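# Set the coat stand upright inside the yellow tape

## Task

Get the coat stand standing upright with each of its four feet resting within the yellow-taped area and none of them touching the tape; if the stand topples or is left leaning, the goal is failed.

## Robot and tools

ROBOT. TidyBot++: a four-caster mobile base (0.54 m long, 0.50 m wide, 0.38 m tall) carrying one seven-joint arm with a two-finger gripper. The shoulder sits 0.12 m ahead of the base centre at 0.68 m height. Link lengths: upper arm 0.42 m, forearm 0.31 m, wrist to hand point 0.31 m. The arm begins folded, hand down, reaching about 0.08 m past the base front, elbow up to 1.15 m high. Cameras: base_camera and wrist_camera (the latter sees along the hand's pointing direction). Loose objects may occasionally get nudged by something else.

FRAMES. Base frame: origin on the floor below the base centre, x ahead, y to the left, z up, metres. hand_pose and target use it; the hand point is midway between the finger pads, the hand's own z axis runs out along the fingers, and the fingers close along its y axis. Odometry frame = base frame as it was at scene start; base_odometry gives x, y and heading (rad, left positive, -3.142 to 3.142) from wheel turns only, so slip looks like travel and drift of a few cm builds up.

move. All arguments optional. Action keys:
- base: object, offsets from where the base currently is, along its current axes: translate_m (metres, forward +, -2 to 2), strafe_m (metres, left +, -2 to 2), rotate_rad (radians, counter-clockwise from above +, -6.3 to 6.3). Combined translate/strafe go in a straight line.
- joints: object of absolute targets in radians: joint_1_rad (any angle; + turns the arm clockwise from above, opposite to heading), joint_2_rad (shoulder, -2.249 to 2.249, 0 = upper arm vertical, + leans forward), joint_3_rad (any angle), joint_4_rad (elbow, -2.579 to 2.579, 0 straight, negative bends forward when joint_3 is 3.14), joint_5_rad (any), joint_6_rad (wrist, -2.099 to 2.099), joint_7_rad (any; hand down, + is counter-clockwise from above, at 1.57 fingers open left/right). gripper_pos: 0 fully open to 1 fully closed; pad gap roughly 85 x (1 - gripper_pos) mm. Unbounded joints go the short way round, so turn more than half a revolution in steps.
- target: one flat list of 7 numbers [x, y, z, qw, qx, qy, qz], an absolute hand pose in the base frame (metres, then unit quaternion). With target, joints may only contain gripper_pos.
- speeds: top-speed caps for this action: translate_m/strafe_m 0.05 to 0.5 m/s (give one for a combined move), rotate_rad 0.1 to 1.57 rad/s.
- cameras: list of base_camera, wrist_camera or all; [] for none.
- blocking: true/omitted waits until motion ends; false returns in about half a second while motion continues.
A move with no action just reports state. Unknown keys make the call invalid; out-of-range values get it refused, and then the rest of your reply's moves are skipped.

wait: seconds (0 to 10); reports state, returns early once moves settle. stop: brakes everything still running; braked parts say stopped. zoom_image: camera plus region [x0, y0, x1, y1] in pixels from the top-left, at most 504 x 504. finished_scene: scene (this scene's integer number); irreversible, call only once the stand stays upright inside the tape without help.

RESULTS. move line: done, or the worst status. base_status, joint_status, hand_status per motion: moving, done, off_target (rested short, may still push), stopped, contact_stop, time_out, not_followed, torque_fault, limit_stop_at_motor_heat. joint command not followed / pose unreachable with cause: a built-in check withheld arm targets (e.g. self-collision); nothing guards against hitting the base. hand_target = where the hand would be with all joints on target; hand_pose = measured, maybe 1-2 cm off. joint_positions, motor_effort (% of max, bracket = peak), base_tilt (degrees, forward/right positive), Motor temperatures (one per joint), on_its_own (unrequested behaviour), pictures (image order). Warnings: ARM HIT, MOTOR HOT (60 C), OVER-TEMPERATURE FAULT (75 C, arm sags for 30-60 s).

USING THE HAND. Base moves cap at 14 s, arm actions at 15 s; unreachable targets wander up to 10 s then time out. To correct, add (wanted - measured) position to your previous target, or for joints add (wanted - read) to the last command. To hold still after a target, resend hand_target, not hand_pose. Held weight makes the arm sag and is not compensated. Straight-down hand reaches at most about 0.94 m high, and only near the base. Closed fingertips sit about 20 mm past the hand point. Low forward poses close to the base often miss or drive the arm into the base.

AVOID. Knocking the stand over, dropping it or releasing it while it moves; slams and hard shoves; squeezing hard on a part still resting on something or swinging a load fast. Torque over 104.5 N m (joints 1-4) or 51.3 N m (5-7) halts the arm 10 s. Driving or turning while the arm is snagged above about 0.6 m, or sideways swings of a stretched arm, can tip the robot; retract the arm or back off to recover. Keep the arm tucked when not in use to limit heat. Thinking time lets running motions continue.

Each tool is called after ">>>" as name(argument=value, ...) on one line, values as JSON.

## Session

>>> move()

Scene clock: 0.00 s.
Motor temperatures (°C): [32 34 29 31 36 39 32]
base_odometry: x=+0.000 y=+0.000 heading=+0.000
base_tilt: forward=+0.3 right=+0.5
base_status: not commanded
joint_positions: joint_1_rad=-0.032 joint_2_rad=-0.365 joint_3_rad=+3.166 joint_4_rad=-2.556 joint_5_rad=-0.039 joint_6_rad=-0.827 joint_7_rad=+1.539 gripper_pos=+0.000
joint_status: not commanded
motor_effort: joint_1_rad=-1 joint_2_rad=-2 joint_3_rad=+1 joint_4_rad=+15 joint_5_rad=+0 joint_6_rad=+1 joint_7_rad=+0
hand_pose: x=+0.2632 y=+0.0123 z=+0.5835 quat_wxyz=(-0.021, +0.998, -0.024, +0.061) (m; base frame)
hand_target: x=+0.2629 y=+0.0123 z=+0.5833 quat_wxyz=(-0.021, +0.998, -0.024, +0.061) (m; base frame)
hand_status: not commanded
pictures: base_camera, wrist_camera
Images, in order (width x height): base_camera 644x364, wrist_camera 644x476.

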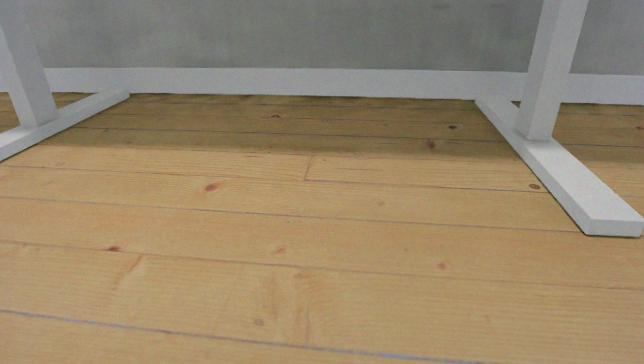

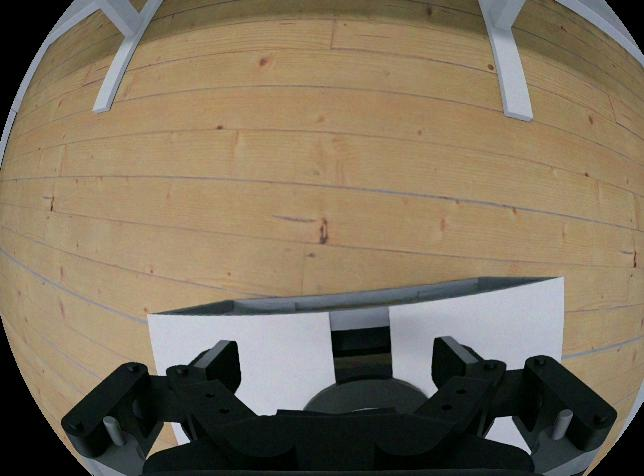

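>>> move(base={"rotate_rad": 1.57})

Scene clock: 10.33 s.
move: done
base_odometry: x=+0.000 y=+0.000 heading=+1.569
base_tilt: forward=+0.4 right=+0.5
base_status: done
joint_positions: joint_1_rad=-0.032 joint_2_rad=-0.365 joint_3_rad=+3.166 joint_4_rad=-2.556 joint_5_rad=-0.039 joint_6_rad=-0.827 joint_7_rad=+1.539 gripper_pos=+0.000
joint_status: not commanded
motor_effort: joint_1_rad=-1(2) joint_2_rad=-2(3) joint_3_rad=+1(2) joint_4_rad=+15(16) joint_5_rad=+0(1) joint_6_rad=+0(2) joint_7_rad=+0(1)
hand_pose: x=+0.2632 y=+0.0123 z=+0.5835 quat_wxyz=(-0.021, +0.998, -0.024, +0.061)
hand_target: x=+0.2629 y=+0.0123 z=+0.5833 quat_wxyz=(-0.021, +0.998, -0.024, +0.061)
hand_status: not commanded
pictures: base_camera, wrist_camera
Images, in order (width x height): base_camera 644x364, wrist_camera 644x476.

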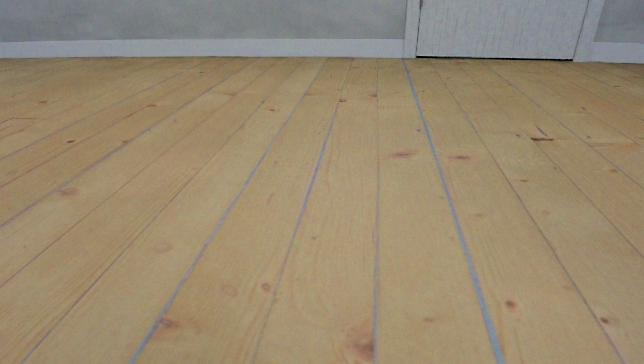

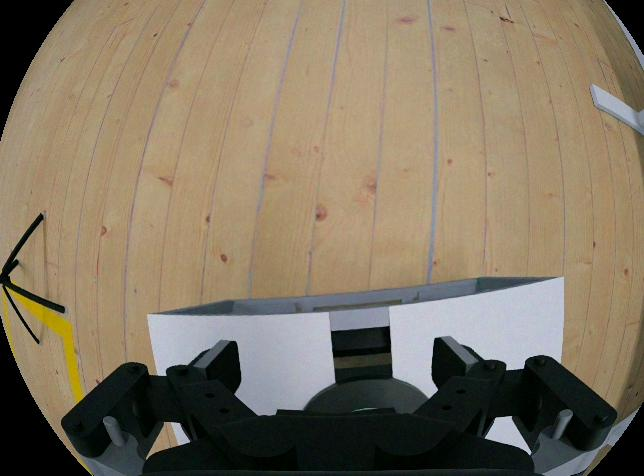

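>>> move(base={"rotate_rad": 1.3})

Scene clock: 17.50 s.
move: done
base_odometry: x=+0.000 y=+0.000 heading=+2.868
base_tilt: forward=+0.3 right=+0.5
base_status: done
joint_positions: joint_1_rad=-0.032 joint_2_rad=-0.365 joint_3_rad=+3.166 joint_4_rad=-2.556 joint_5_rad=-0.039 joint_6_rad=-0.827 joint_7_rad=+1.539 gripper_pos=+0.000
joint_status: not commanded
motor_effort: joint_1_rad=-1(2) joint_2_rad=-2(3) joint_3_rad=+1(1) joint_4_rad=+15(16) joint_5_rad=-1(1) joint_6_rad=+1(2) joint_7_rad=+0(1)
hand_pose: x=+0.2632 y=+0.0123 z=+0.5835 quat_wxyz=(-0.021, +0.998, -0.024, +0.061)
hand_target: x=+0.2629 y=+0.0123 z=+0.5833 quat_wxyz=(-0.021, +0.998, -0.024, +0.061)
hand_status: not commanded
pictures: base_camera, wrist_camera
Images, in order (width x height): base_camera 644x364, wrist_camera 644x476.

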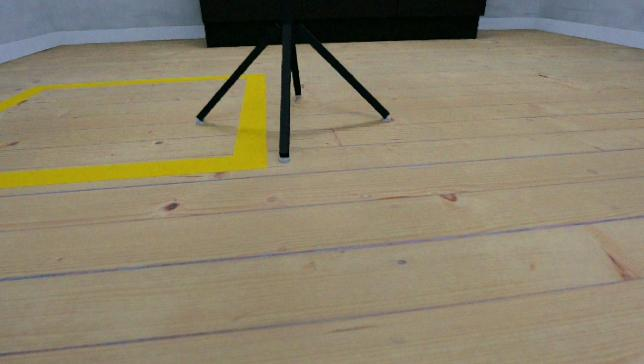

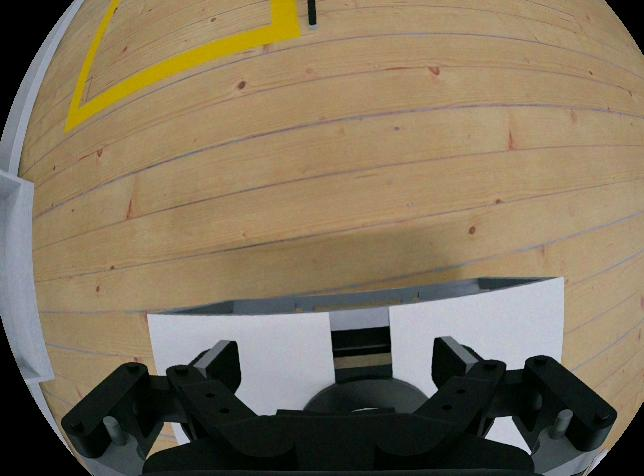

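>>> move(base={"translate_m": 1.078, "strafe_m": -0.916, "rotate_rad": 1.388}, joints={"joint_1_rad": 0.02, "joint_2_rad": 0.0, "joint_3_rad": 3.14, "joint_4_rad": -2.45, "joint_5_rad": -0.03, "joint_6_rad": 0.92, "joint_7_rad": 1.6})

Scene clock: 139.30 s.
move: done
base_odometry: x=-0.791 y=+1.173 heading=-2.027
base_tilt: forward=+0.3 right=+0.5
base_status: done
joint_positions: joint_1_rad=+0.003 joint_2_rad=-0.016 joint_3_rad=+3.146 joint_4_rad=-2.455 joint_5_rad=-0.039 joint_6_rad=+0.890 joint_7_rad=+1.555 gripper_pos=+0.000
joint_status: all done
motor_effort: joint_1_rad=+0(3) joint_2_rad=-17(18) joint_3_rad=+0(2) joint_4_rad=+17(18) joint_5_rad=+0(2) joint_6_rad=+9(9) joint_7_rad=+0(1)
hand_pose: x=+0.6264 y=-0.0115 z=+0.8694 quat_wxyz=(-0.002, +0.699, -0.027, +0.715)
hand_target: x=+0.6302 y=-0.0155 z=+0.8731 quat_wxyz=(+0.019, +0.693, -0.011, +0.721)
hand_status: not commanded
pictures: base_camera, wrist_camera
Images, in order (width x height): base_camera 644x364, wrist_camera 644x476.

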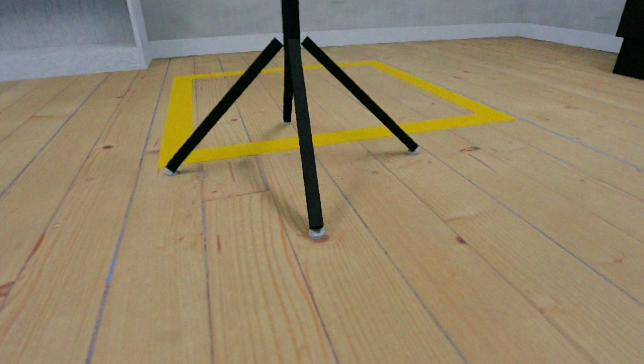

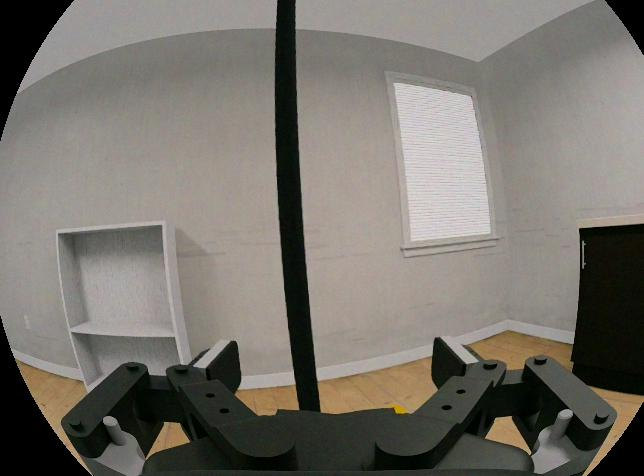

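>>> move(base={"translate_m": 0.2}, joints={"joint_5_rad": 0.03})

Scene clock: 171.00 s.
move: done
base_odometry: x=-0.879 y=+0.994 heading=-2.027
base_tilt: forward=+0.3 right=+0.4
base_status: done
joint_positions: joint_1_rad=+0.003 joint_2_rad=-0.006 joint_3_rad=+3.145 joint_4_rad=-2.452 joint_5_rad=+0.013 joint_6_rad=+0.892 joint_7_rad=+1.555 gripper_pos=+0.000
joint_status: all done
motor_effort: joint_1_rad=-2(2) joint_2_rad=-17(19) joint_3_rad=+1(2) joint_4_rad=+17(18) joint_5_rad=+0(1) joint_6_rad=+8(9) joint_7_rad=+0(1)
hand_pose: x=+0.6292 y=+0.0013 z=+0.8661 quat_wxyz=(-0.004, +0.701, -0.001, +0.713)
hand_target: x=+0.6305 y=-0.0006 z=+0.8731 quat_wxyz=(+0.015, +0.692, +0.019, +0.721)
hand_status: not commanded
pictures: base_camera, wrist_camera
Images, in order (width x height): base_camera 644x364, wrist_camera 644x476.

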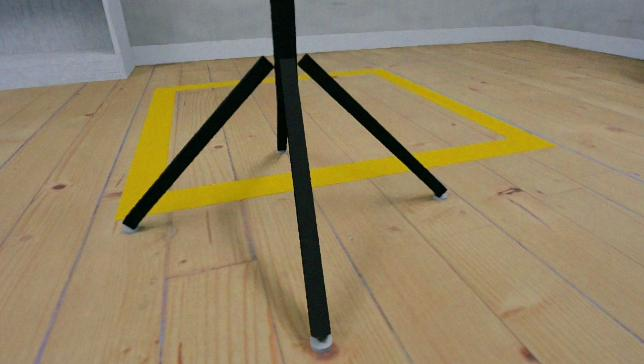

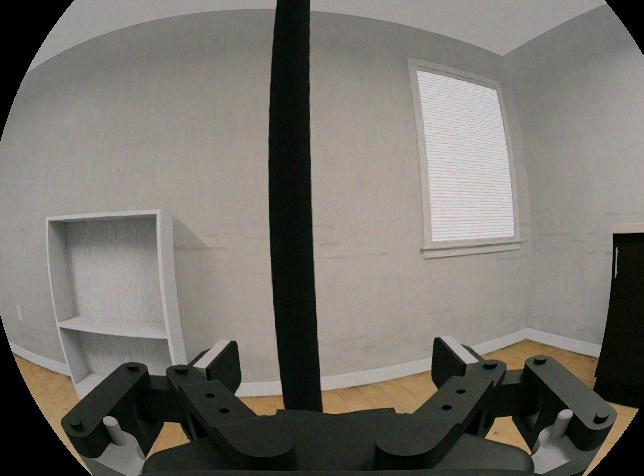

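>>> move(base={"translate_m": 0.09, "strafe_m": 0.027}, speeds={"translate_m": 0.3}, cameras=["wrist_camera"])

>>> zoom_image(camera="wrist_camera", region=[200, 120, 480, 460])

Scene clock: 182.87 s.
move: done
base_odometry: x=-0.895 y=+0.901 heading=-2.027
base_tilt: forward=+0.4 right=+0.4
base_status: done
joint_positions: joint_1_rad=+0.003 joint_2_rad=-0.002 joint_3_rad=+3.145 joint_4_rad=-2.451 joint_5_rad=+0.013 joint_6_rad=+0.893 joint_7_rad=+1.555 gripper_pos=+0.000
joint_status: not commanded
motor_effort: joint_1_rad=-1(2) joint_2_rad=-17(20) joint_3_rad=+1(1) joint_4_rad=+17(18) joint_5_rad=+0(1) joint_6_rad=+8(9) joint_7_rad=+0(1)
hand_pose: x=+0.6300 y=+0.0013 z=+0.8650 quat_wxyz=(-0.004, +0.702, -0.001, +0.712)
hand_target: x=+0.6305 y=-0.0006 z=+0.8731 quat_wxyz=(+0.015, +0.692, +0.019, +0.721)
hand_status: not commanded
Images, in order (width x height): wrist_camera 644x476.

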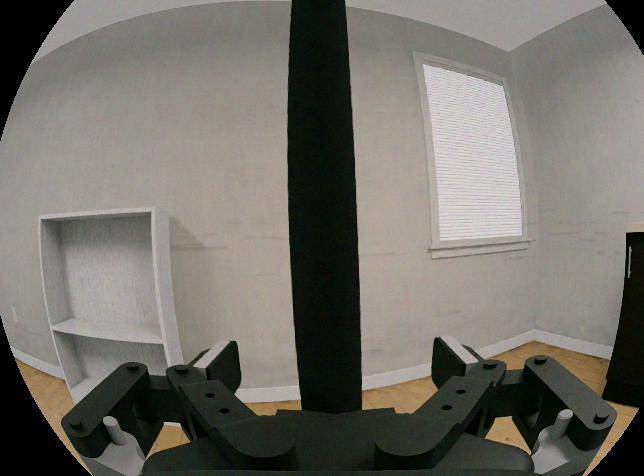

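Scaled by 1.482.

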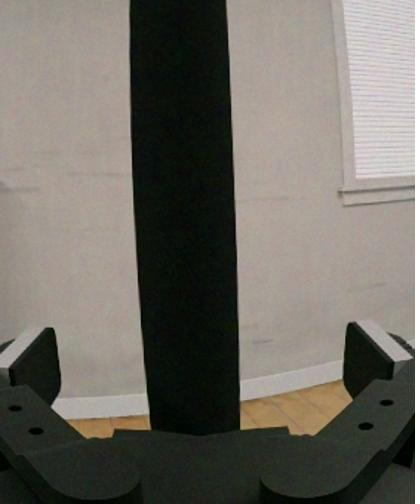

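>>> move(base={"translate_m": 0.042, "strafe_m": 0.002}, speeds={"translate_m": 0.15}, cameras=[])

>>> move(joints={"gripper_pos": 0.55}, cameras=["wrist_camera"])

>>> zoom_image(camera="wrist_camera", region=[200, 120, 480, 460])

Scene clock: 194.37 s.
move: done
base_odometry: x=-0.911 y=+0.862 heading=-2.027
base_tilt: forward=+0.3 right=+0.4
base_status: done
joint_positions: joint_1_rad=+0.003 joint_2_rad=+0.001 joint_3_rad=+3.145 joint_4_rad=-2.450 joint_5_rad=+0.013 joint_6_rad=+0.893 joint_7_rad=+1.555 gripper_pos=+0.000
joint_status: not commanded
motor_effort: joint_1_rad=-1(2) joint_2_rad=-17(19) joint_3_rad=+0(1) joint_4_rad=+17(18) joint_5_rad=+0(1) joint_6_rad=+8(9) joint_7_rad=+0(1)
hand_pose: x=+0.6310 y=+0.0012 z=+0.8639 quat_wxyz=(-0.004, +0.703, -0.001, +0.711)
hand_target: x=+0.6305 y=-0.0006 z=+0.8731 quat_wxyz=(+0.015, +0.692, +0.019, +0.721)
hand_status: not commanded

Scene clock: 195.20 s.
move: done
base_odometry: x=-0.911 y=+0.862 heading=-2.027
base_tilt: forward=+0.3 right=+0.4
base_status: not commanded
joint_positions: joint_1_rad=+0.003 joint_2_rad=+0.001 joint_3_rad=+3.145 joint_4_rad=-2.450 joint_5_rad=+0.013 joint_6_rad=+0.893 joint_7_rad=+1.555 gripper_pos=+0.550
joint_status: all done
motor_effort: joint_1_rad=-1(2) joint_2_rad=-17(18) joint_3_rad=+0(1) joint_4_rad=+16(17) joint_5_rad=+0(1) joint_6_rad=+8(9) joint_7_rad=+0(1)
hand_pose: x=+0.6310 y=+0.0012 z=+0.8639 quat_wxyz=(-0.004, +0.703, -0.001, +0.711)
hand_target: x=+0.6305 y=-0.0006 z=+0.8731 quat_wxyz=(+0.015, +0.692, +0.019, +0.721)
hand_status: not commanded
Images, in order (width x height): wrist_camera 644x476.

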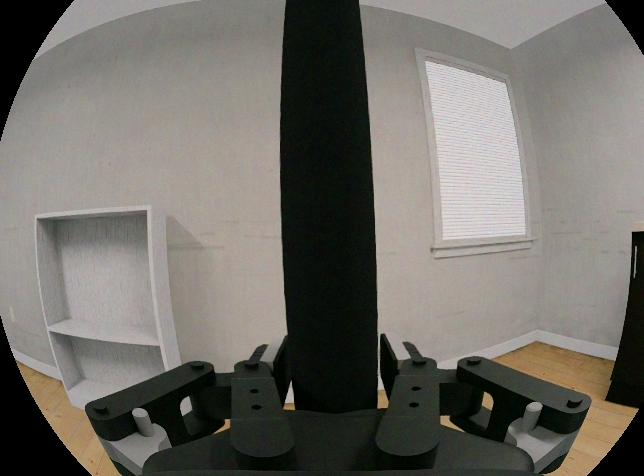

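Scaled by 1.482.

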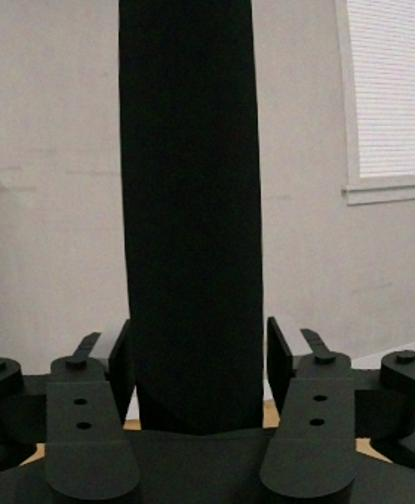

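>>> move(joints={"gripper_pos": 0.85}, cameras=[])

>>> move(joints={"joint_2_rad": -0.10, "joint_4_rad": -2.34, "joint_6_rad": 0.89}, cameras=[])

>>> move(joints={"joint_2_rad": -0.17, "joint_4_rad": -2.27, "joint_6_rad": 0.89}, cameras=["base_camera"])

>>> move(joints={"joint_2_rad": -0.22, "joint_4_rad": -2.215, "joint_6_rad": 0.89}, cameras=["base_camera"])

Scene clock: 211.10 s.
move: off_target
base_odometry: x=-0.911 y=+0.862 heading=-2.027
base_tilt: forward=+0.3 right=+0.5
base_status: not commanded
joint_positions: joint_1_rad=+0.003 joint_2_rad=+0.001 joint_3_rad=+3.144 joint_4_rad=-2.451 joint_5_rad=+0.014 joint_6_rad=+0.893 joint_7_rad=+1.558 gripper_pos=+0.668
joint_status: gripper_pos off_target (ended at +0.668, target +0.850)
motor_effort: joint_1_rad=-1(2) joint_2_rad=-16(18) joint_3_rad=+1(2) joint_4_rad=+18(20) joint_5_rad=+0(2) joint_6_rad=+8(9) joint_7_rad=-1(1)
hand_pose: x=+0.6309 y=+0.0017 z=+0.8639 quat_wxyz=(-0.003, +0.703, +0.000, +0.711)
hand_target: x=+0.6305 y=-0.0006 z=+0.8731 quat_wxyz=(+0.015, +0.692, +0.019, +0.721)
hand_status: not commanded

Scene clock: 212.03 s.
move: off_target
base_odometry: x=-0.911 y=+0.862 heading=-2.027
base_tilt: forward=+0.4 right=+0.4
base_status: not commanded
joint_positions: joint_1_rad=+0.003 joint_2_rad=-0.009 joint_3_rad=+3.144 joint_4_rad=-2.424 joint_5_rad=+0.014 joint_6_rad=+0.841 joint_7_rad=+1.558 gripper_pos=+0.668
joint_status: joint_2_rad off_target (ended at -0.009, target -0.100); joint_4_rad off_target (ended at -2.424, target -2.340); the others done
motor_effort: joint_1_rad=-1(2) joint_2_rad=-29(29) joint_3_rad=+0(1) joint_4_rad=+32(32) joint_5_rad=+0(1) joint_6_rad=+21(21) joint_7_rad=+0(1)
hand_pose: x=+0.6353 y=+0.0015 z=+0.8664 quat_wxyz=(-0.003, +0.708, +0.000, +0.706)
hand_target: x=+0.6273 y=-0.0007 z=+0.9735 quat_wxyz=(+0.019, +0.625, +0.018, +0.780)
hand_status: not commanded

Scene clock: 212.83 s.
move: off_target
base_odometry: x=-0.911 y=+0.862 heading=-2.027
base_tilt: forward=+0.4 right=+0.4
base_status: not commanded
joint_positions: joint_1_rad=+0.003 joint_2_rad=-0.013 joint_3_rad=+3.144 joint_4_rad=-2.395 joint_5_rad=+0.014 joint_6_rad=+0.795 joint_7_rad=+1.558 gripper_pos=+0.668
joint_status: joint_2_rad off_target (ended at -0.013, target -0.170); joint_4_rad off_target (ended at -2.395, target -2.270); joint_6_rad off_target (ended at +0.795, target +0.890)
motor_effort: joint_1_rad=-1(2) joint_2_rad=-40(40) joint_3_rad=+1(1) joint_4_rad=+40(41) joint_5_rad=+0(1) joint_6_rad=+28(29) joint_7_rad=+0(1)
hand_pose: x=+0.6413 y=+0.0013 z=+0.8693 quat_wxyz=(-0.003, +0.713, +0.000, +0.701)
hand_target: x=+0.6104 y=-0.0004 z=+1.0476 quat_wxyz=(+0.021, +0.569, +0.018, +0.822)
hand_status: not commanded
Images, in order (width x height): base_camera 644x364.

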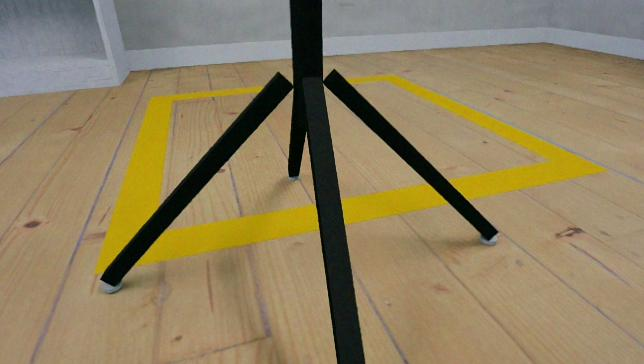

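Scene clock: 213.87 s.
move: off_target
base_odometry: x=-0.911 y=+0.862 heading=-2.027
base_tilt: forward=+0.4 right=+0.4
base_status: not commanded
joint_positions: joint_1_rad=+0.003 joint_2_rad=-0.036 joint_3_rad=+3.144 joint_4_rad=-2.360 joint_5_rad=+0.014 joint_6_rad=+0.766 joint_7_rad=+1.558 gripper_pos=+0.668
joint_status: joint_2_rad off_target (ended at -0.036, target -0.220); joint_4_rad off_target (ended at -2.360, target -2.215); joint_6_rad off_target (ended at +0.766, target +0.890)
motor_effort: joint_1_rad=-1(2) joint_2_rad=-43(46) joint_3_rad=+0(1) joint_4_rad=+45(46) joint_5_rad=+0(1) joint_6_rad=+33(34) joint_7_rad=+0(0)
hand_pose: x=+0.6445 y=+0.0012 z=+0.8912 quat_wxyz=(-0.002, +0.703, +0.000, +0.712)
hand_target: x=+0.5918 y=+0.0000 z=+1.1027 quat_wxyz=(+0.022, +0.525, +0.018, +0.851)
hand_status: not commanded
Images, in order (width x height): base_camera 644x364.

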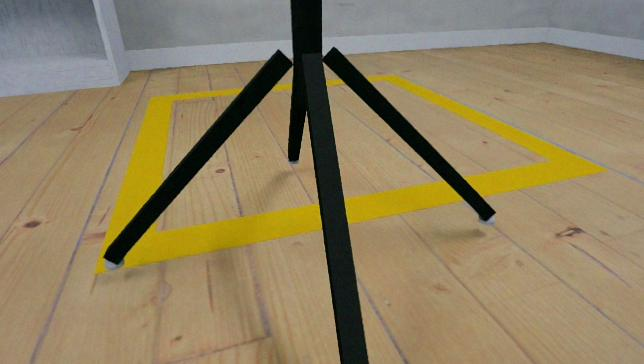

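>>> move(base={"translate_m": 0.56, "strafe_m": -0.04}, speeds={"translate_m": 0.3})

Scene clock: 229.87 s.
move: done
base_odometry: x=-1.194 y=+0.377 heading=-2.026
base_tilt: forward=+0.4 right=+0.5
base_status: done
joint_positions: joint_1_rad=+0.003 joint_2_rad=-0.052 joint_3_rad=+3.144 joint_4_rad=-2.354 joint_5_rad=+0.014 joint_6_rad=+0.762 joint_7_rad=+1.558 gripper_pos=+0.668
joint_status: not commanded
motor_effort: joint_1_rad=-1(3) joint_2_rad=-43(48) joint_3_rad=+0(3) joint_4_rad=+45(48) joint_5_rad=-1(2) joint_6_rad=+32(36) joint_7_rad=+0(1)
hand_pose: x=+0.6423 y=+0.0013 z=+0.9016 quat_wxyz=(-0.002, +0.696, +0.000, +0.718)
hand_target: x=+0.5918 y=+0.0000 z=+1.1027 quat_wxyz=(+0.022, +0.525, +0.018, +0.851)
hand_status: not commanded
pictures: base_camera, wrist_camera
Images, in order (width x height): base_camera 644x364, wrist_camera 644x476.

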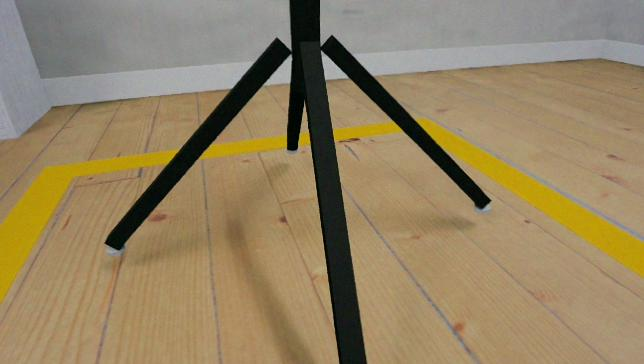

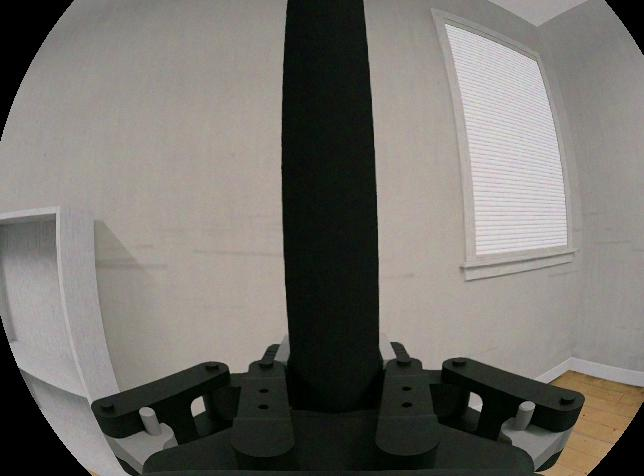

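>>> move(joints={"joint_2_rad": -0.19, "joint_4_rad": -2.24, "joint_6_rad": 0.925}, cameras=[])

>>> move(joints={"joint_2_rad": -0.165, "joint_4_rad": -2.262, "joint_6_rad": 0.955}, cameras=["base_camera"])

Scene clock: 256.57 s.
move: off_target
base_odometry: x=-1.194 y=+0.377 heading=-2.026
base_tilt: forward=+0.4 right=+0.5
base_status: not commanded
joint_positions: joint_1_rad=+0.003 joint_2_rad=-0.048 joint_3_rad=+3.144 joint_4_rad=-2.364 joint_5_rad=+0.014 joint_6_rad=+0.774 joint_7_rad=+1.558 gripper_pos=+0.668
joint_status: joint_2_rad off_target (ended at -0.048, target -0.190); joint_4_rad off_target (ended at -2.364, target -2.240); joint_6_rad off_target (ended at +0.774, target +0.925)
motor_effort: joint_1_rad=+0(2) joint_2_rad=-43(44) joint_3_rad=+1(1) joint_4_rad=+45(47) joint_5_rad=+0(1) joint_6_rad=+32(35) joint_7_rad=+0(1)
hand_pose: x=+0.6412 y=+0.0013 z=+0.8979 quat_wxyz=(-0.002, +0.697, +0.000, +0.717)
hand_target: x=+0.5994 y=+0.0001 z=+1.0842 quat_wxyz=(+0.021, +0.533, +0.018, +0.846)
hand_status: not commanded

Scene clock: 257.33 s.
move: off_target
base_odometry: x=-1.194 y=+0.377 heading=-2.026
base_tilt: forward=+0.4 right=+0.4
base_status: not commanded
joint_positions: joint_1_rad=+0.003 joint_2_rad=-0.030 joint_3_rad=+3.144 joint_4_rad=-2.382 joint_5_rad=+0.014 joint_6_rad=+0.793 joint_7_rad=+1.558 gripper_pos=+0.668
joint_status: joint_2_rad off_target (ended at -0.030, target -0.165); joint_4_rad off_target (ended at -2.382, target -2.262); joint_6_rad off_target (ended at +0.793, target +0.955)
motor_effort: joint_1_rad=-1(2) joint_2_rad=-44(44) joint_3_rad=+0(1) joint_4_rad=+45(46) joint_5_rad=-1(1) joint_6_rad=+35(35) joint_7_rad=-1(1)
hand_pose: x=+0.6409 y=+0.0014 z=+0.8849 quat_wxyz=(-0.003, +0.703, +0.000, +0.711)
hand_target: x=+0.6048 y=+0.0001 z=+1.0683 quat_wxyz=(+0.021, +0.540, +0.018, +0.841)
hand_status: not commanded
Images, in order (width x height): base_camera 644x364.

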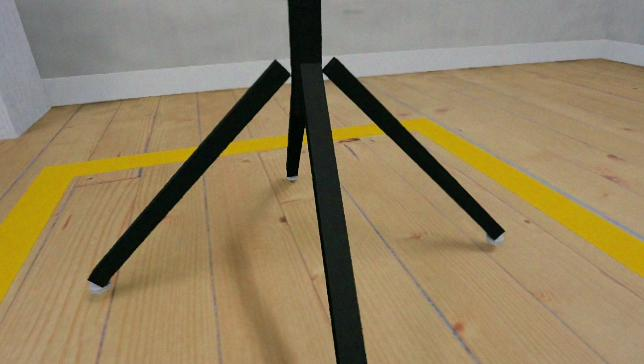

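>>> move(joints={"joint_2_rad": -0.15, "joint_4_rad": -2.277, "joint_6_rad": 0.97}, cameras=[])

>>> move(joints={"joint_2_rad": -0.135, "joint_4_rad": -2.292, "joint_6_rad": 0.975}, cameras=["base_camera"])

Scene clock: 265.73 s.
move: off_target
base_odometry: x=-1.194 y=+0.377 heading=-2.026
base_tilt: forward=+0.3 right=+0.5
base_status: not commanded
joint_positions: joint_1_rad=+0.003 joint_2_rad=-0.019 joint_3_rad=+3.144 joint_4_rad=-2.392 joint_5_rad=+0.014 joint_6_rad=+0.807 joint_7_rad=+1.558 gripper_pos=+0.668
joint_status: joint_2_rad off_target (ended at -0.019, target -0.150); joint_4_rad off_target (ended at -2.392, target -2.277); joint_6_rad off_target (ended at +0.807, target +0.970)
motor_effort: joint_1_rad=+0(2) joint_2_rad=-44(44) joint_3_rad=+0(1) joint_4_rad=+45(45) joint_5_rad=-1(1) joint_6_rad=+33(34) joint_7_rad=+0(1)
hand_pose: x=+0.6407 y=+0.0014 z=+0.8779 quat_wxyz=(-0.003, +0.705, +0.000, +0.709)
hand_target: x=+0.6081 y=+0.0001 z=+1.0569 quat_wxyz=(+0.020, +0.547, +0.018, +0.837)
hand_status: not commanded

Scene clock: 266.27 s.
move: off_target
base_odometry: x=-1.194 y=+0.377 heading=-2.026
base_tilt: forward=+0.4 right=+0.5
base_status: not commanded
joint_positions: joint_1_rad=+0.003 joint_2_rad=-0.013 joint_3_rad=+3.144 joint_4_rad=-2.401 joint_5_rad=+0.014 joint_6_rad=+0.816 joint_7_rad=+1.558 gripper_pos=+0.668
joint_status: joint_2_rad off_target (ended at -0.013, target -0.135); joint_4_rad off_target (ended at -2.401, target -2.292); joint_6_rad off_target (ended at +0.816, target +0.975)
motor_effort: joint_1_rad=+0(1) joint_2_rad=-43(43) joint_3_rad=+1(1) joint_4_rad=+44(45) joint_5_rad=+0(1) joint_6_rad=+33(34) joint_7_rad=+0(1)
hand_pose: x=+0.6399 y=+0.0015 z=+0.8730 quat_wxyz=(-0.003, +0.707, +0.000, +0.707)
hand_target: x=+0.6123 y=+0.0001 z=+1.0427 quat_wxyz=(+0.020, +0.557, +0.018, +0.830)
hand_status: not commanded
Images, in order (width x height): base_camera 644x364.

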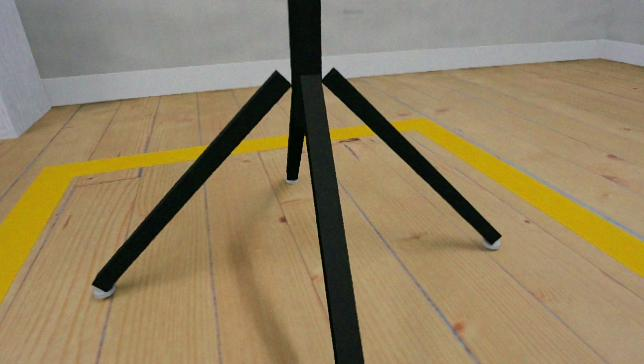

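>>> move(joints={"joint_2_rad": -0.12, "joint_4_rad": -2.305, "joint_6_rad": 1.0}, cameras=[])

>>> move(joints={"joint_2_rad": -0.10, "joint_4_rad": -2.325, "joint_6_rad": 1.0}, cameras=["base_camera"])

Scene clock: 274.03 s.
move: off_target
base_odometry: x=-1.194 y=+0.377 heading=-2.026
base_tilt: forward=+0.3 right=+0.4
base_status: not commanded
joint_positions: joint_1_rad=+0.003 joint_2_rad=-0.002 joint_3_rad=+3.144 joint_4_rad=-2.410 joint_5_rad=+0.014 joint_6_rad=+0.843 joint_7_rad=+1.558 gripper_pos=+0.668
joint_status: joint_2_rad off_target (ended at -0.002, target -0.120); joint_4_rad off_target (ended at -2.410, target -2.305); joint_6_rad off_target (ended at +0.843, target +1.000)
motor_effort: joint_1_rad=-1(1) joint_2_rad=-42(43) joint_3_rad=+0(1) joint_4_rad=+42(43) joint_5_rad=+0(1) joint_6_rad=+32(32) joint_7_rad=-1(1)
hand_pose: x=+0.6399 y=+0.0016 z=+0.8711 quat_wxyz=(-0.003, +0.705, +0.000, +0.709)
hand_target: x=+0.6139 y=+0.0002 z=+1.0354 quat_wxyz=(+0.019, +0.558, +0.018, +0.829)
hand_status: not commanded

Scene clock: 274.60 s.
move: off_target
base_odometry: x=-1.194 y=+0.377 heading=-2.026
base_tilt: forward=+0.4 right=+0.4
base_status: not commanded
joint_positions: joint_1_rad=+0.003 joint_2_rad=+0.000 joint_3_rad=+3.144 joint_4_rad=-2.417 joint_5_rad=+0.014 joint_6_rad=+0.856 joint_7_rad=+1.558 gripper_pos=+0.668
joint_status: joint_2_rad off_target (ended at +0.000, target -0.100); joint_4_rad off_target (ended at -2.417, target -2.325); joint_6_rad off_target (ended at +0.856, target +1.000)
motor_effort: joint_1_rad=-2(2) joint_2_rad=-38(42) joint_3_rad=+0(1) joint_4_rad=+39(43) joint_5_rad=+0(1) joint_6_rad=+29(31) joint_7_rad=+0(1)
hand_pose: x=+0.6387 y=+0.0016 z=+0.8704 quat_wxyz=(-0.003, +0.704, +0.000, +0.711)
hand_target: x=+0.6193 y=+0.0000 z=+1.0146 quat_wxyz=(+0.019, +0.575, +0.018, +0.818)
hand_status: not commanded
Images, in order (width x height): base_camera 644x364.

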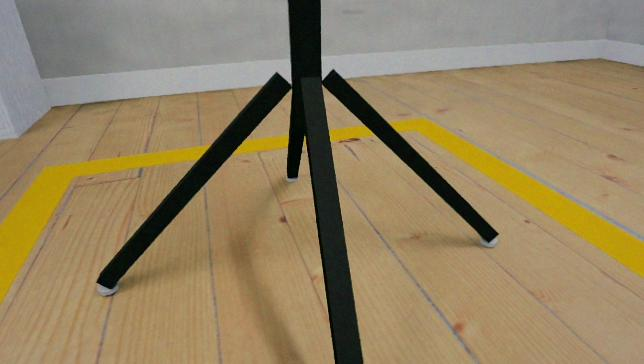

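>>> move(joints={"joint_2_rad": -0.08, "joint_4_rad": -2.345, "joint_6_rad": 0.985}, cameras=["base_camera"])

>>> move(joints={"joint_2_rad": -0.05, "joint_4_rad": -2.37, "joint_6_rad": 0.955}, cameras=["base_camera"])

Scene clock: 301.73 s.
move: off_target
base_odometry: x=-1.194 y=+0.377 heading=-2.026
base_tilt: forward=+0.4 right=+0.4
base_status: not commanded
joint_positions: joint_1_rad=+0.003 joint_2_rad=+0.000 joint_3_rad=+3.144 joint_4_rad=-2.421 joint_5_rad=+0.014 joint_6_rad=+0.860 joint_7_rad=+1.558 gripper_pos=+0.668
joint_status: joint_2_rad off_target (ended at +0.000, target -0.080); joint_4_rad off_target (ended at -2.421, target -2.345); joint_6_rad off_target (ended at +0.860, target +0.985)
motor_effort: joint_1_rad=-1(2) joint_2_rad=-34(38) joint_3_rad=+0(1) joint_4_rad=+36(39) joint_5_rad=+0(1) joint_6_rad=+25(29) joint_7_rad=+0(1)
hand_pose: x=+0.6379 y=+0.0016 z=+0.8697 quat_wxyz=(-0.003, +0.703, +0.000, +0.711)
hand_target: x=+0.6252 y=-0.0001 z=+0.9893 quat_wxyz=(+0.018, +0.597, +0.018, +0.802)
hand_status: not commanded
Images, in order (width x height): base_camera 644x364.

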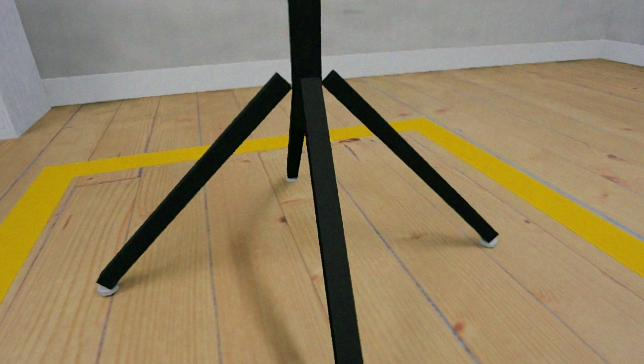

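Scene clock: 302.37 s.
move: off_target
base_odometry: x=-1.194 y=+0.377 heading=-2.026
base_tilt: forward=+0.3 right=+0.4
base_status: not commanded
joint_positions: joint_1_rad=+0.003 joint_2_rad=+0.000 joint_3_rad=+3.144 joint_4_rad=-2.422 joint_5_rad=+0.014 joint_6_rad=+0.862 joint_7_rad=+1.558 gripper_pos=+0.668
joint_status: joint_2_rad off_target (ended at +0.000, target -0.050); joint_4_rad off_target (ended at -2.422, target -2.370); the others done
motor_effort: joint_1_rad=-1(2) joint_2_rad=-29(35) joint_3_rad=+0(0) joint_4_rad=+32(37) joint_5_rad=+0(1) joint_6_rad=+20(26) joint_7_rad=+0(1)
hand_pose: x=+0.6375 y=+0.0016 z=+0.8690 quat_wxyz=(-0.003, +0.704, +0.000, +0.710)
hand_target: x=+0.6329 y=-0.0005 z=+0.9515 quat_wxyz=(+0.017, +0.631, +0.018, +0.776)
hand_status: not commanded
Images, in order (width x height): base_camera 644x364.

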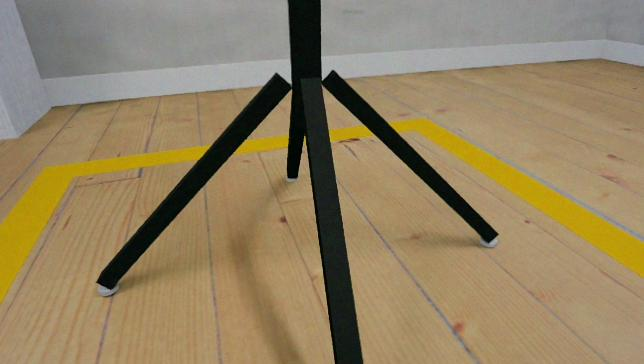

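>>> move(joints={"joint_2_rad": -0.02, "joint_4_rad": -2.395, "joint_6_rad": 0.93}, cameras=[])

>>> move(joints={"joint_2_rad": 0.0, "joint_4_rad": -2.42, "joint_6_rad": 0.90}, cameras=["base_camera"])

Scene clock: 308.70 s.
move: done
base_odometry: x=-1.194 y=+0.377 heading=-2.026
base_tilt: forward=+0.4 right=+0.4
base_status: not commanded
joint_positions: joint_1_rad=+0.003 joint_2_rad=+0.001 joint_3_rad=+3.144 joint_4_rad=-2.425 joint_5_rad=+0.014 joint_6_rad=+0.865 joint_7_rad=+1.558 gripper_pos=+0.668
joint_status: all done
motor_effort: joint_1_rad=-1(3) joint_2_rad=-23(28) joint_3_rad=+0(0) joint_4_rad=+27(31) joint_5_rad=+0(1) joint_6_rad=+16(20) joint_7_rad=+0(0)
hand_pose: x=+0.6368 y=+0.0016 z=+0.8682 quat_wxyz=(-0.003, +0.704, +0.000, +0.710)
hand_target: x=+0.6375 y=-0.0007 z=+0.9150 quat_wxyz=(+0.017, +0.661, +0.019, +0.750)
hand_status: not commanded

Scene clock: 309.30 s.
move: done
base_odometry: x=-1.194 y=+0.377 heading=-2.026
base_tilt: forward=+0.3 right=+0.5
base_status: not commanded
joint_positions: joint_1_rad=+0.003 joint_2_rad=+0.001 joint_3_rad=+3.144 joint_4_rad=-2.428 joint_5_rad=+0.014 joint_6_rad=+0.866 joint_7_rad=+1.558 gripper_pos=+0.668
joint_status: all done
motor_effort: joint_1_rad=-2(2) joint_2_rad=-17(23) joint_3_rad=+0(1) joint_4_rad=+23(27) joint_5_rad=+0(2) joint_6_rad=+10(16) joint_7_rad=+0(1)
hand_pose: x=+0.6363 y=+0.0016 z=+0.8674 quat_wxyz=(-0.003, +0.704, +0.000, +0.710)
hand_target: x=+0.6375 y=-0.0009 z=+0.8823 quat_wxyz=(+0.016, +0.689, +0.019, +0.725)
hand_status: not commanded
Images, in order (width x height): base_camera 644x364.

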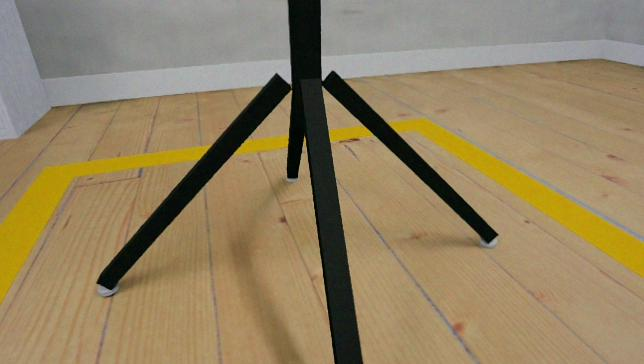

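>>> move(joints={"joint_2_rad": 0.005, "joint_4_rad": -2.44, "joint_6_rad": 0.89}, cameras=[])

>>> move(joints={"gripper_pos": 0.6}, cameras=["base_camera"])

>>> move(joints={"gripper_pos": 0.0}, cameras=["base_camera", "wrist_camera"])

Scene clock: 315.63 s.
move: done
base_odometry: x=-1.194 y=+0.377 heading=-2.026
base_tilt: forward=+0.3 right=+0.4
base_status: not commanded
joint_positions: joint_1_rad=+0.003 joint_2_rad=+0.001 joint_3_rad=+3.144 joint_4_rad=-2.434 joint_5_rad=+0.014 joint_6_rad=+0.874 joint_7_rad=+1.558 gripper_pos=+0.668
joint_status: all done
motor_effort: joint_1_rad=-2(3) joint_2_rad=-13(17) joint_3_rad=+0(1) joint_4_rad=+20(23) joint_5_rad=+0(1) joint_6_rad=+7(10) joint_7_rad=+0(1)
hand_pose: x=+0.6348 y=+0.0017 z=+0.8666 quat_wxyz=(-0.003, +0.704, +0.000, +0.711)
hand_target: x=+0.6340 y=-0.0009 z=+0.8663 quat_wxyz=(+0.016, +0.701, +0.019, +0.712)
hand_status: not commanded

Scene clock: 316.57 s.
move: done
base_odometry: x=-1.194 y=+0.377 heading=-2.026
base_tilt: forward=+0.4 right=+0.5
base_status: not commanded
joint_positions: joint_1_rad=+0.009 joint_2_rad=+0.001 joint_3_rad=+3.142 joint_4_rad=-2.434 joint_5_rad=+0.016 joint_6_rad=+0.874 joint_7_rad=+1.558 gripper_pos=+0.600
joint_status: all done
motor_effort: joint_1_rad=+0(5) joint_2_rad=-18(18) joint_3_rad=+0(5) joint_4_rad=+17(20) joint_5_rad=+0(4) joint_6_rad=+8(9) joint_7_rad=+0(1)
hand_pose: x=+0.6348 y=+0.0004 z=+0.8664 quat_wxyz=(-0.002, +0.704, +0.000, +0.710)
hand_target: x=+0.6340 y=-0.0009 z=+0.8663 quat_wxyz=(+0.016, +0.701, +0.019, +0.712)
hand_status: not commanded
Images, in order (width x height): base_camera 644x364.

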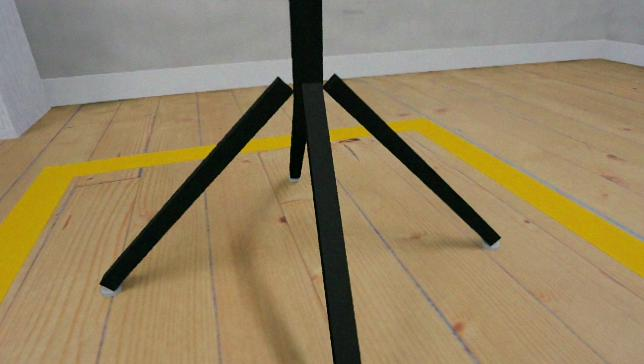

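Scene clock: 317.43 s.
move: done
base_odometry: x=-1.194 y=+0.377 heading=-2.026
base_tilt: forward=+0.4 right=+0.5
base_status: not commanded
joint_positions: joint_1_rad=+0.009 joint_2_rad=+0.001 joint_3_rad=+3.142 joint_4_rad=-2.434 joint_5_rad=+0.016 joint_6_rad=+0.874 joint_7_rad=+1.558 gripper_pos=+0.000
joint_status: all done
motor_effort: joint_1_rad=-2(2) joint_2_rad=-18(18) joint_3_rad=+0(1) joint_4_rad=+17(17) joint_5_rad=-1(1) joint_6_rad=+8(9) joint_7_rad=+0(1)
hand_pose: x=+0.6348 y=+0.0004 z=+0.8664 quat_wxyz=(-0.002, +0.704, +0.000, +0.710)
hand_target: x=+0.6340 y=-0.0009 z=+0.8663 quat_wxyz=(+0.016, +0.701, +0.019, +0.712)
hand_status: not commanded
Images, in order (width x height): base_camera 644x364, wrist_camera 644x476.

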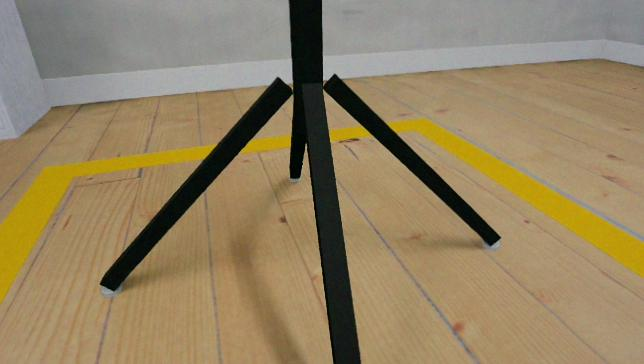

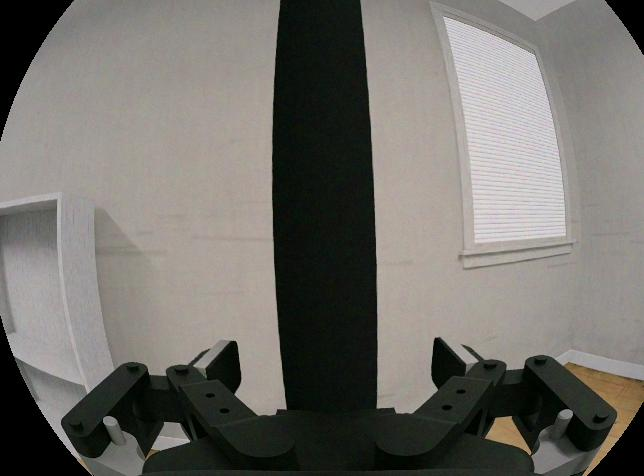

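>>> move(base={"translate_m": -0.45}, speeds={"translate_m": 0.25}, cameras=["base_camera"])

Scene clock: 325.13 s.
move: done
base_odometry: x=-0.996 y=+0.781 heading=-2.026
base_tilt: forward=+0.3 right=+0.4
base_status: done
joint_positions: joint_1_rad=+0.009 joint_2_rad=+0.003 joint_3_rad=+3.142 joint_4_rad=-2.434 joint_5_rad=+0.016 joint_6_rad=+0.874 joint_7_rad=+1.558 gripper_pos=+0.000
joint_status: not commanded
motor_effort: joint_1_rad=-2(2) joint_2_rad=-17(21) joint_3_rad=+0(1) joint_4_rad=+17(18) joint_5_rad=-1(1) joint_6_rad=+8(9) joint_7_rad=+0(1)
hand_pose: x=+0.6352 y=+0.0004 z=+0.8655 quat_wxyz=(-0.002, +0.704, +0.000, +0.710)
hand_target: x=+0.6340 y=-0.0009 z=+0.8663 quat_wxyz=(+0.016, +0.701, +0.019, +0.712)
hand_status: not commanded
Images, in order (width x height): base_camera 644x364.

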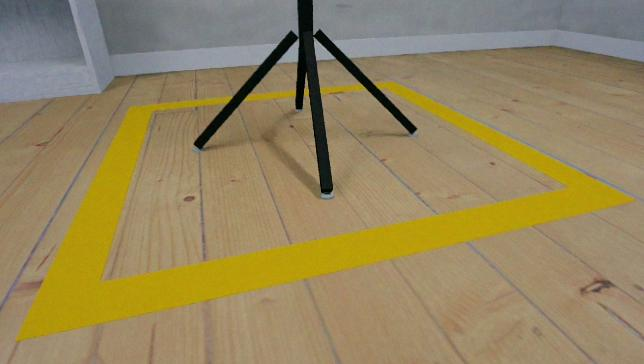

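>>> finished_scene(scene=2)

The scene is finished: the task was done.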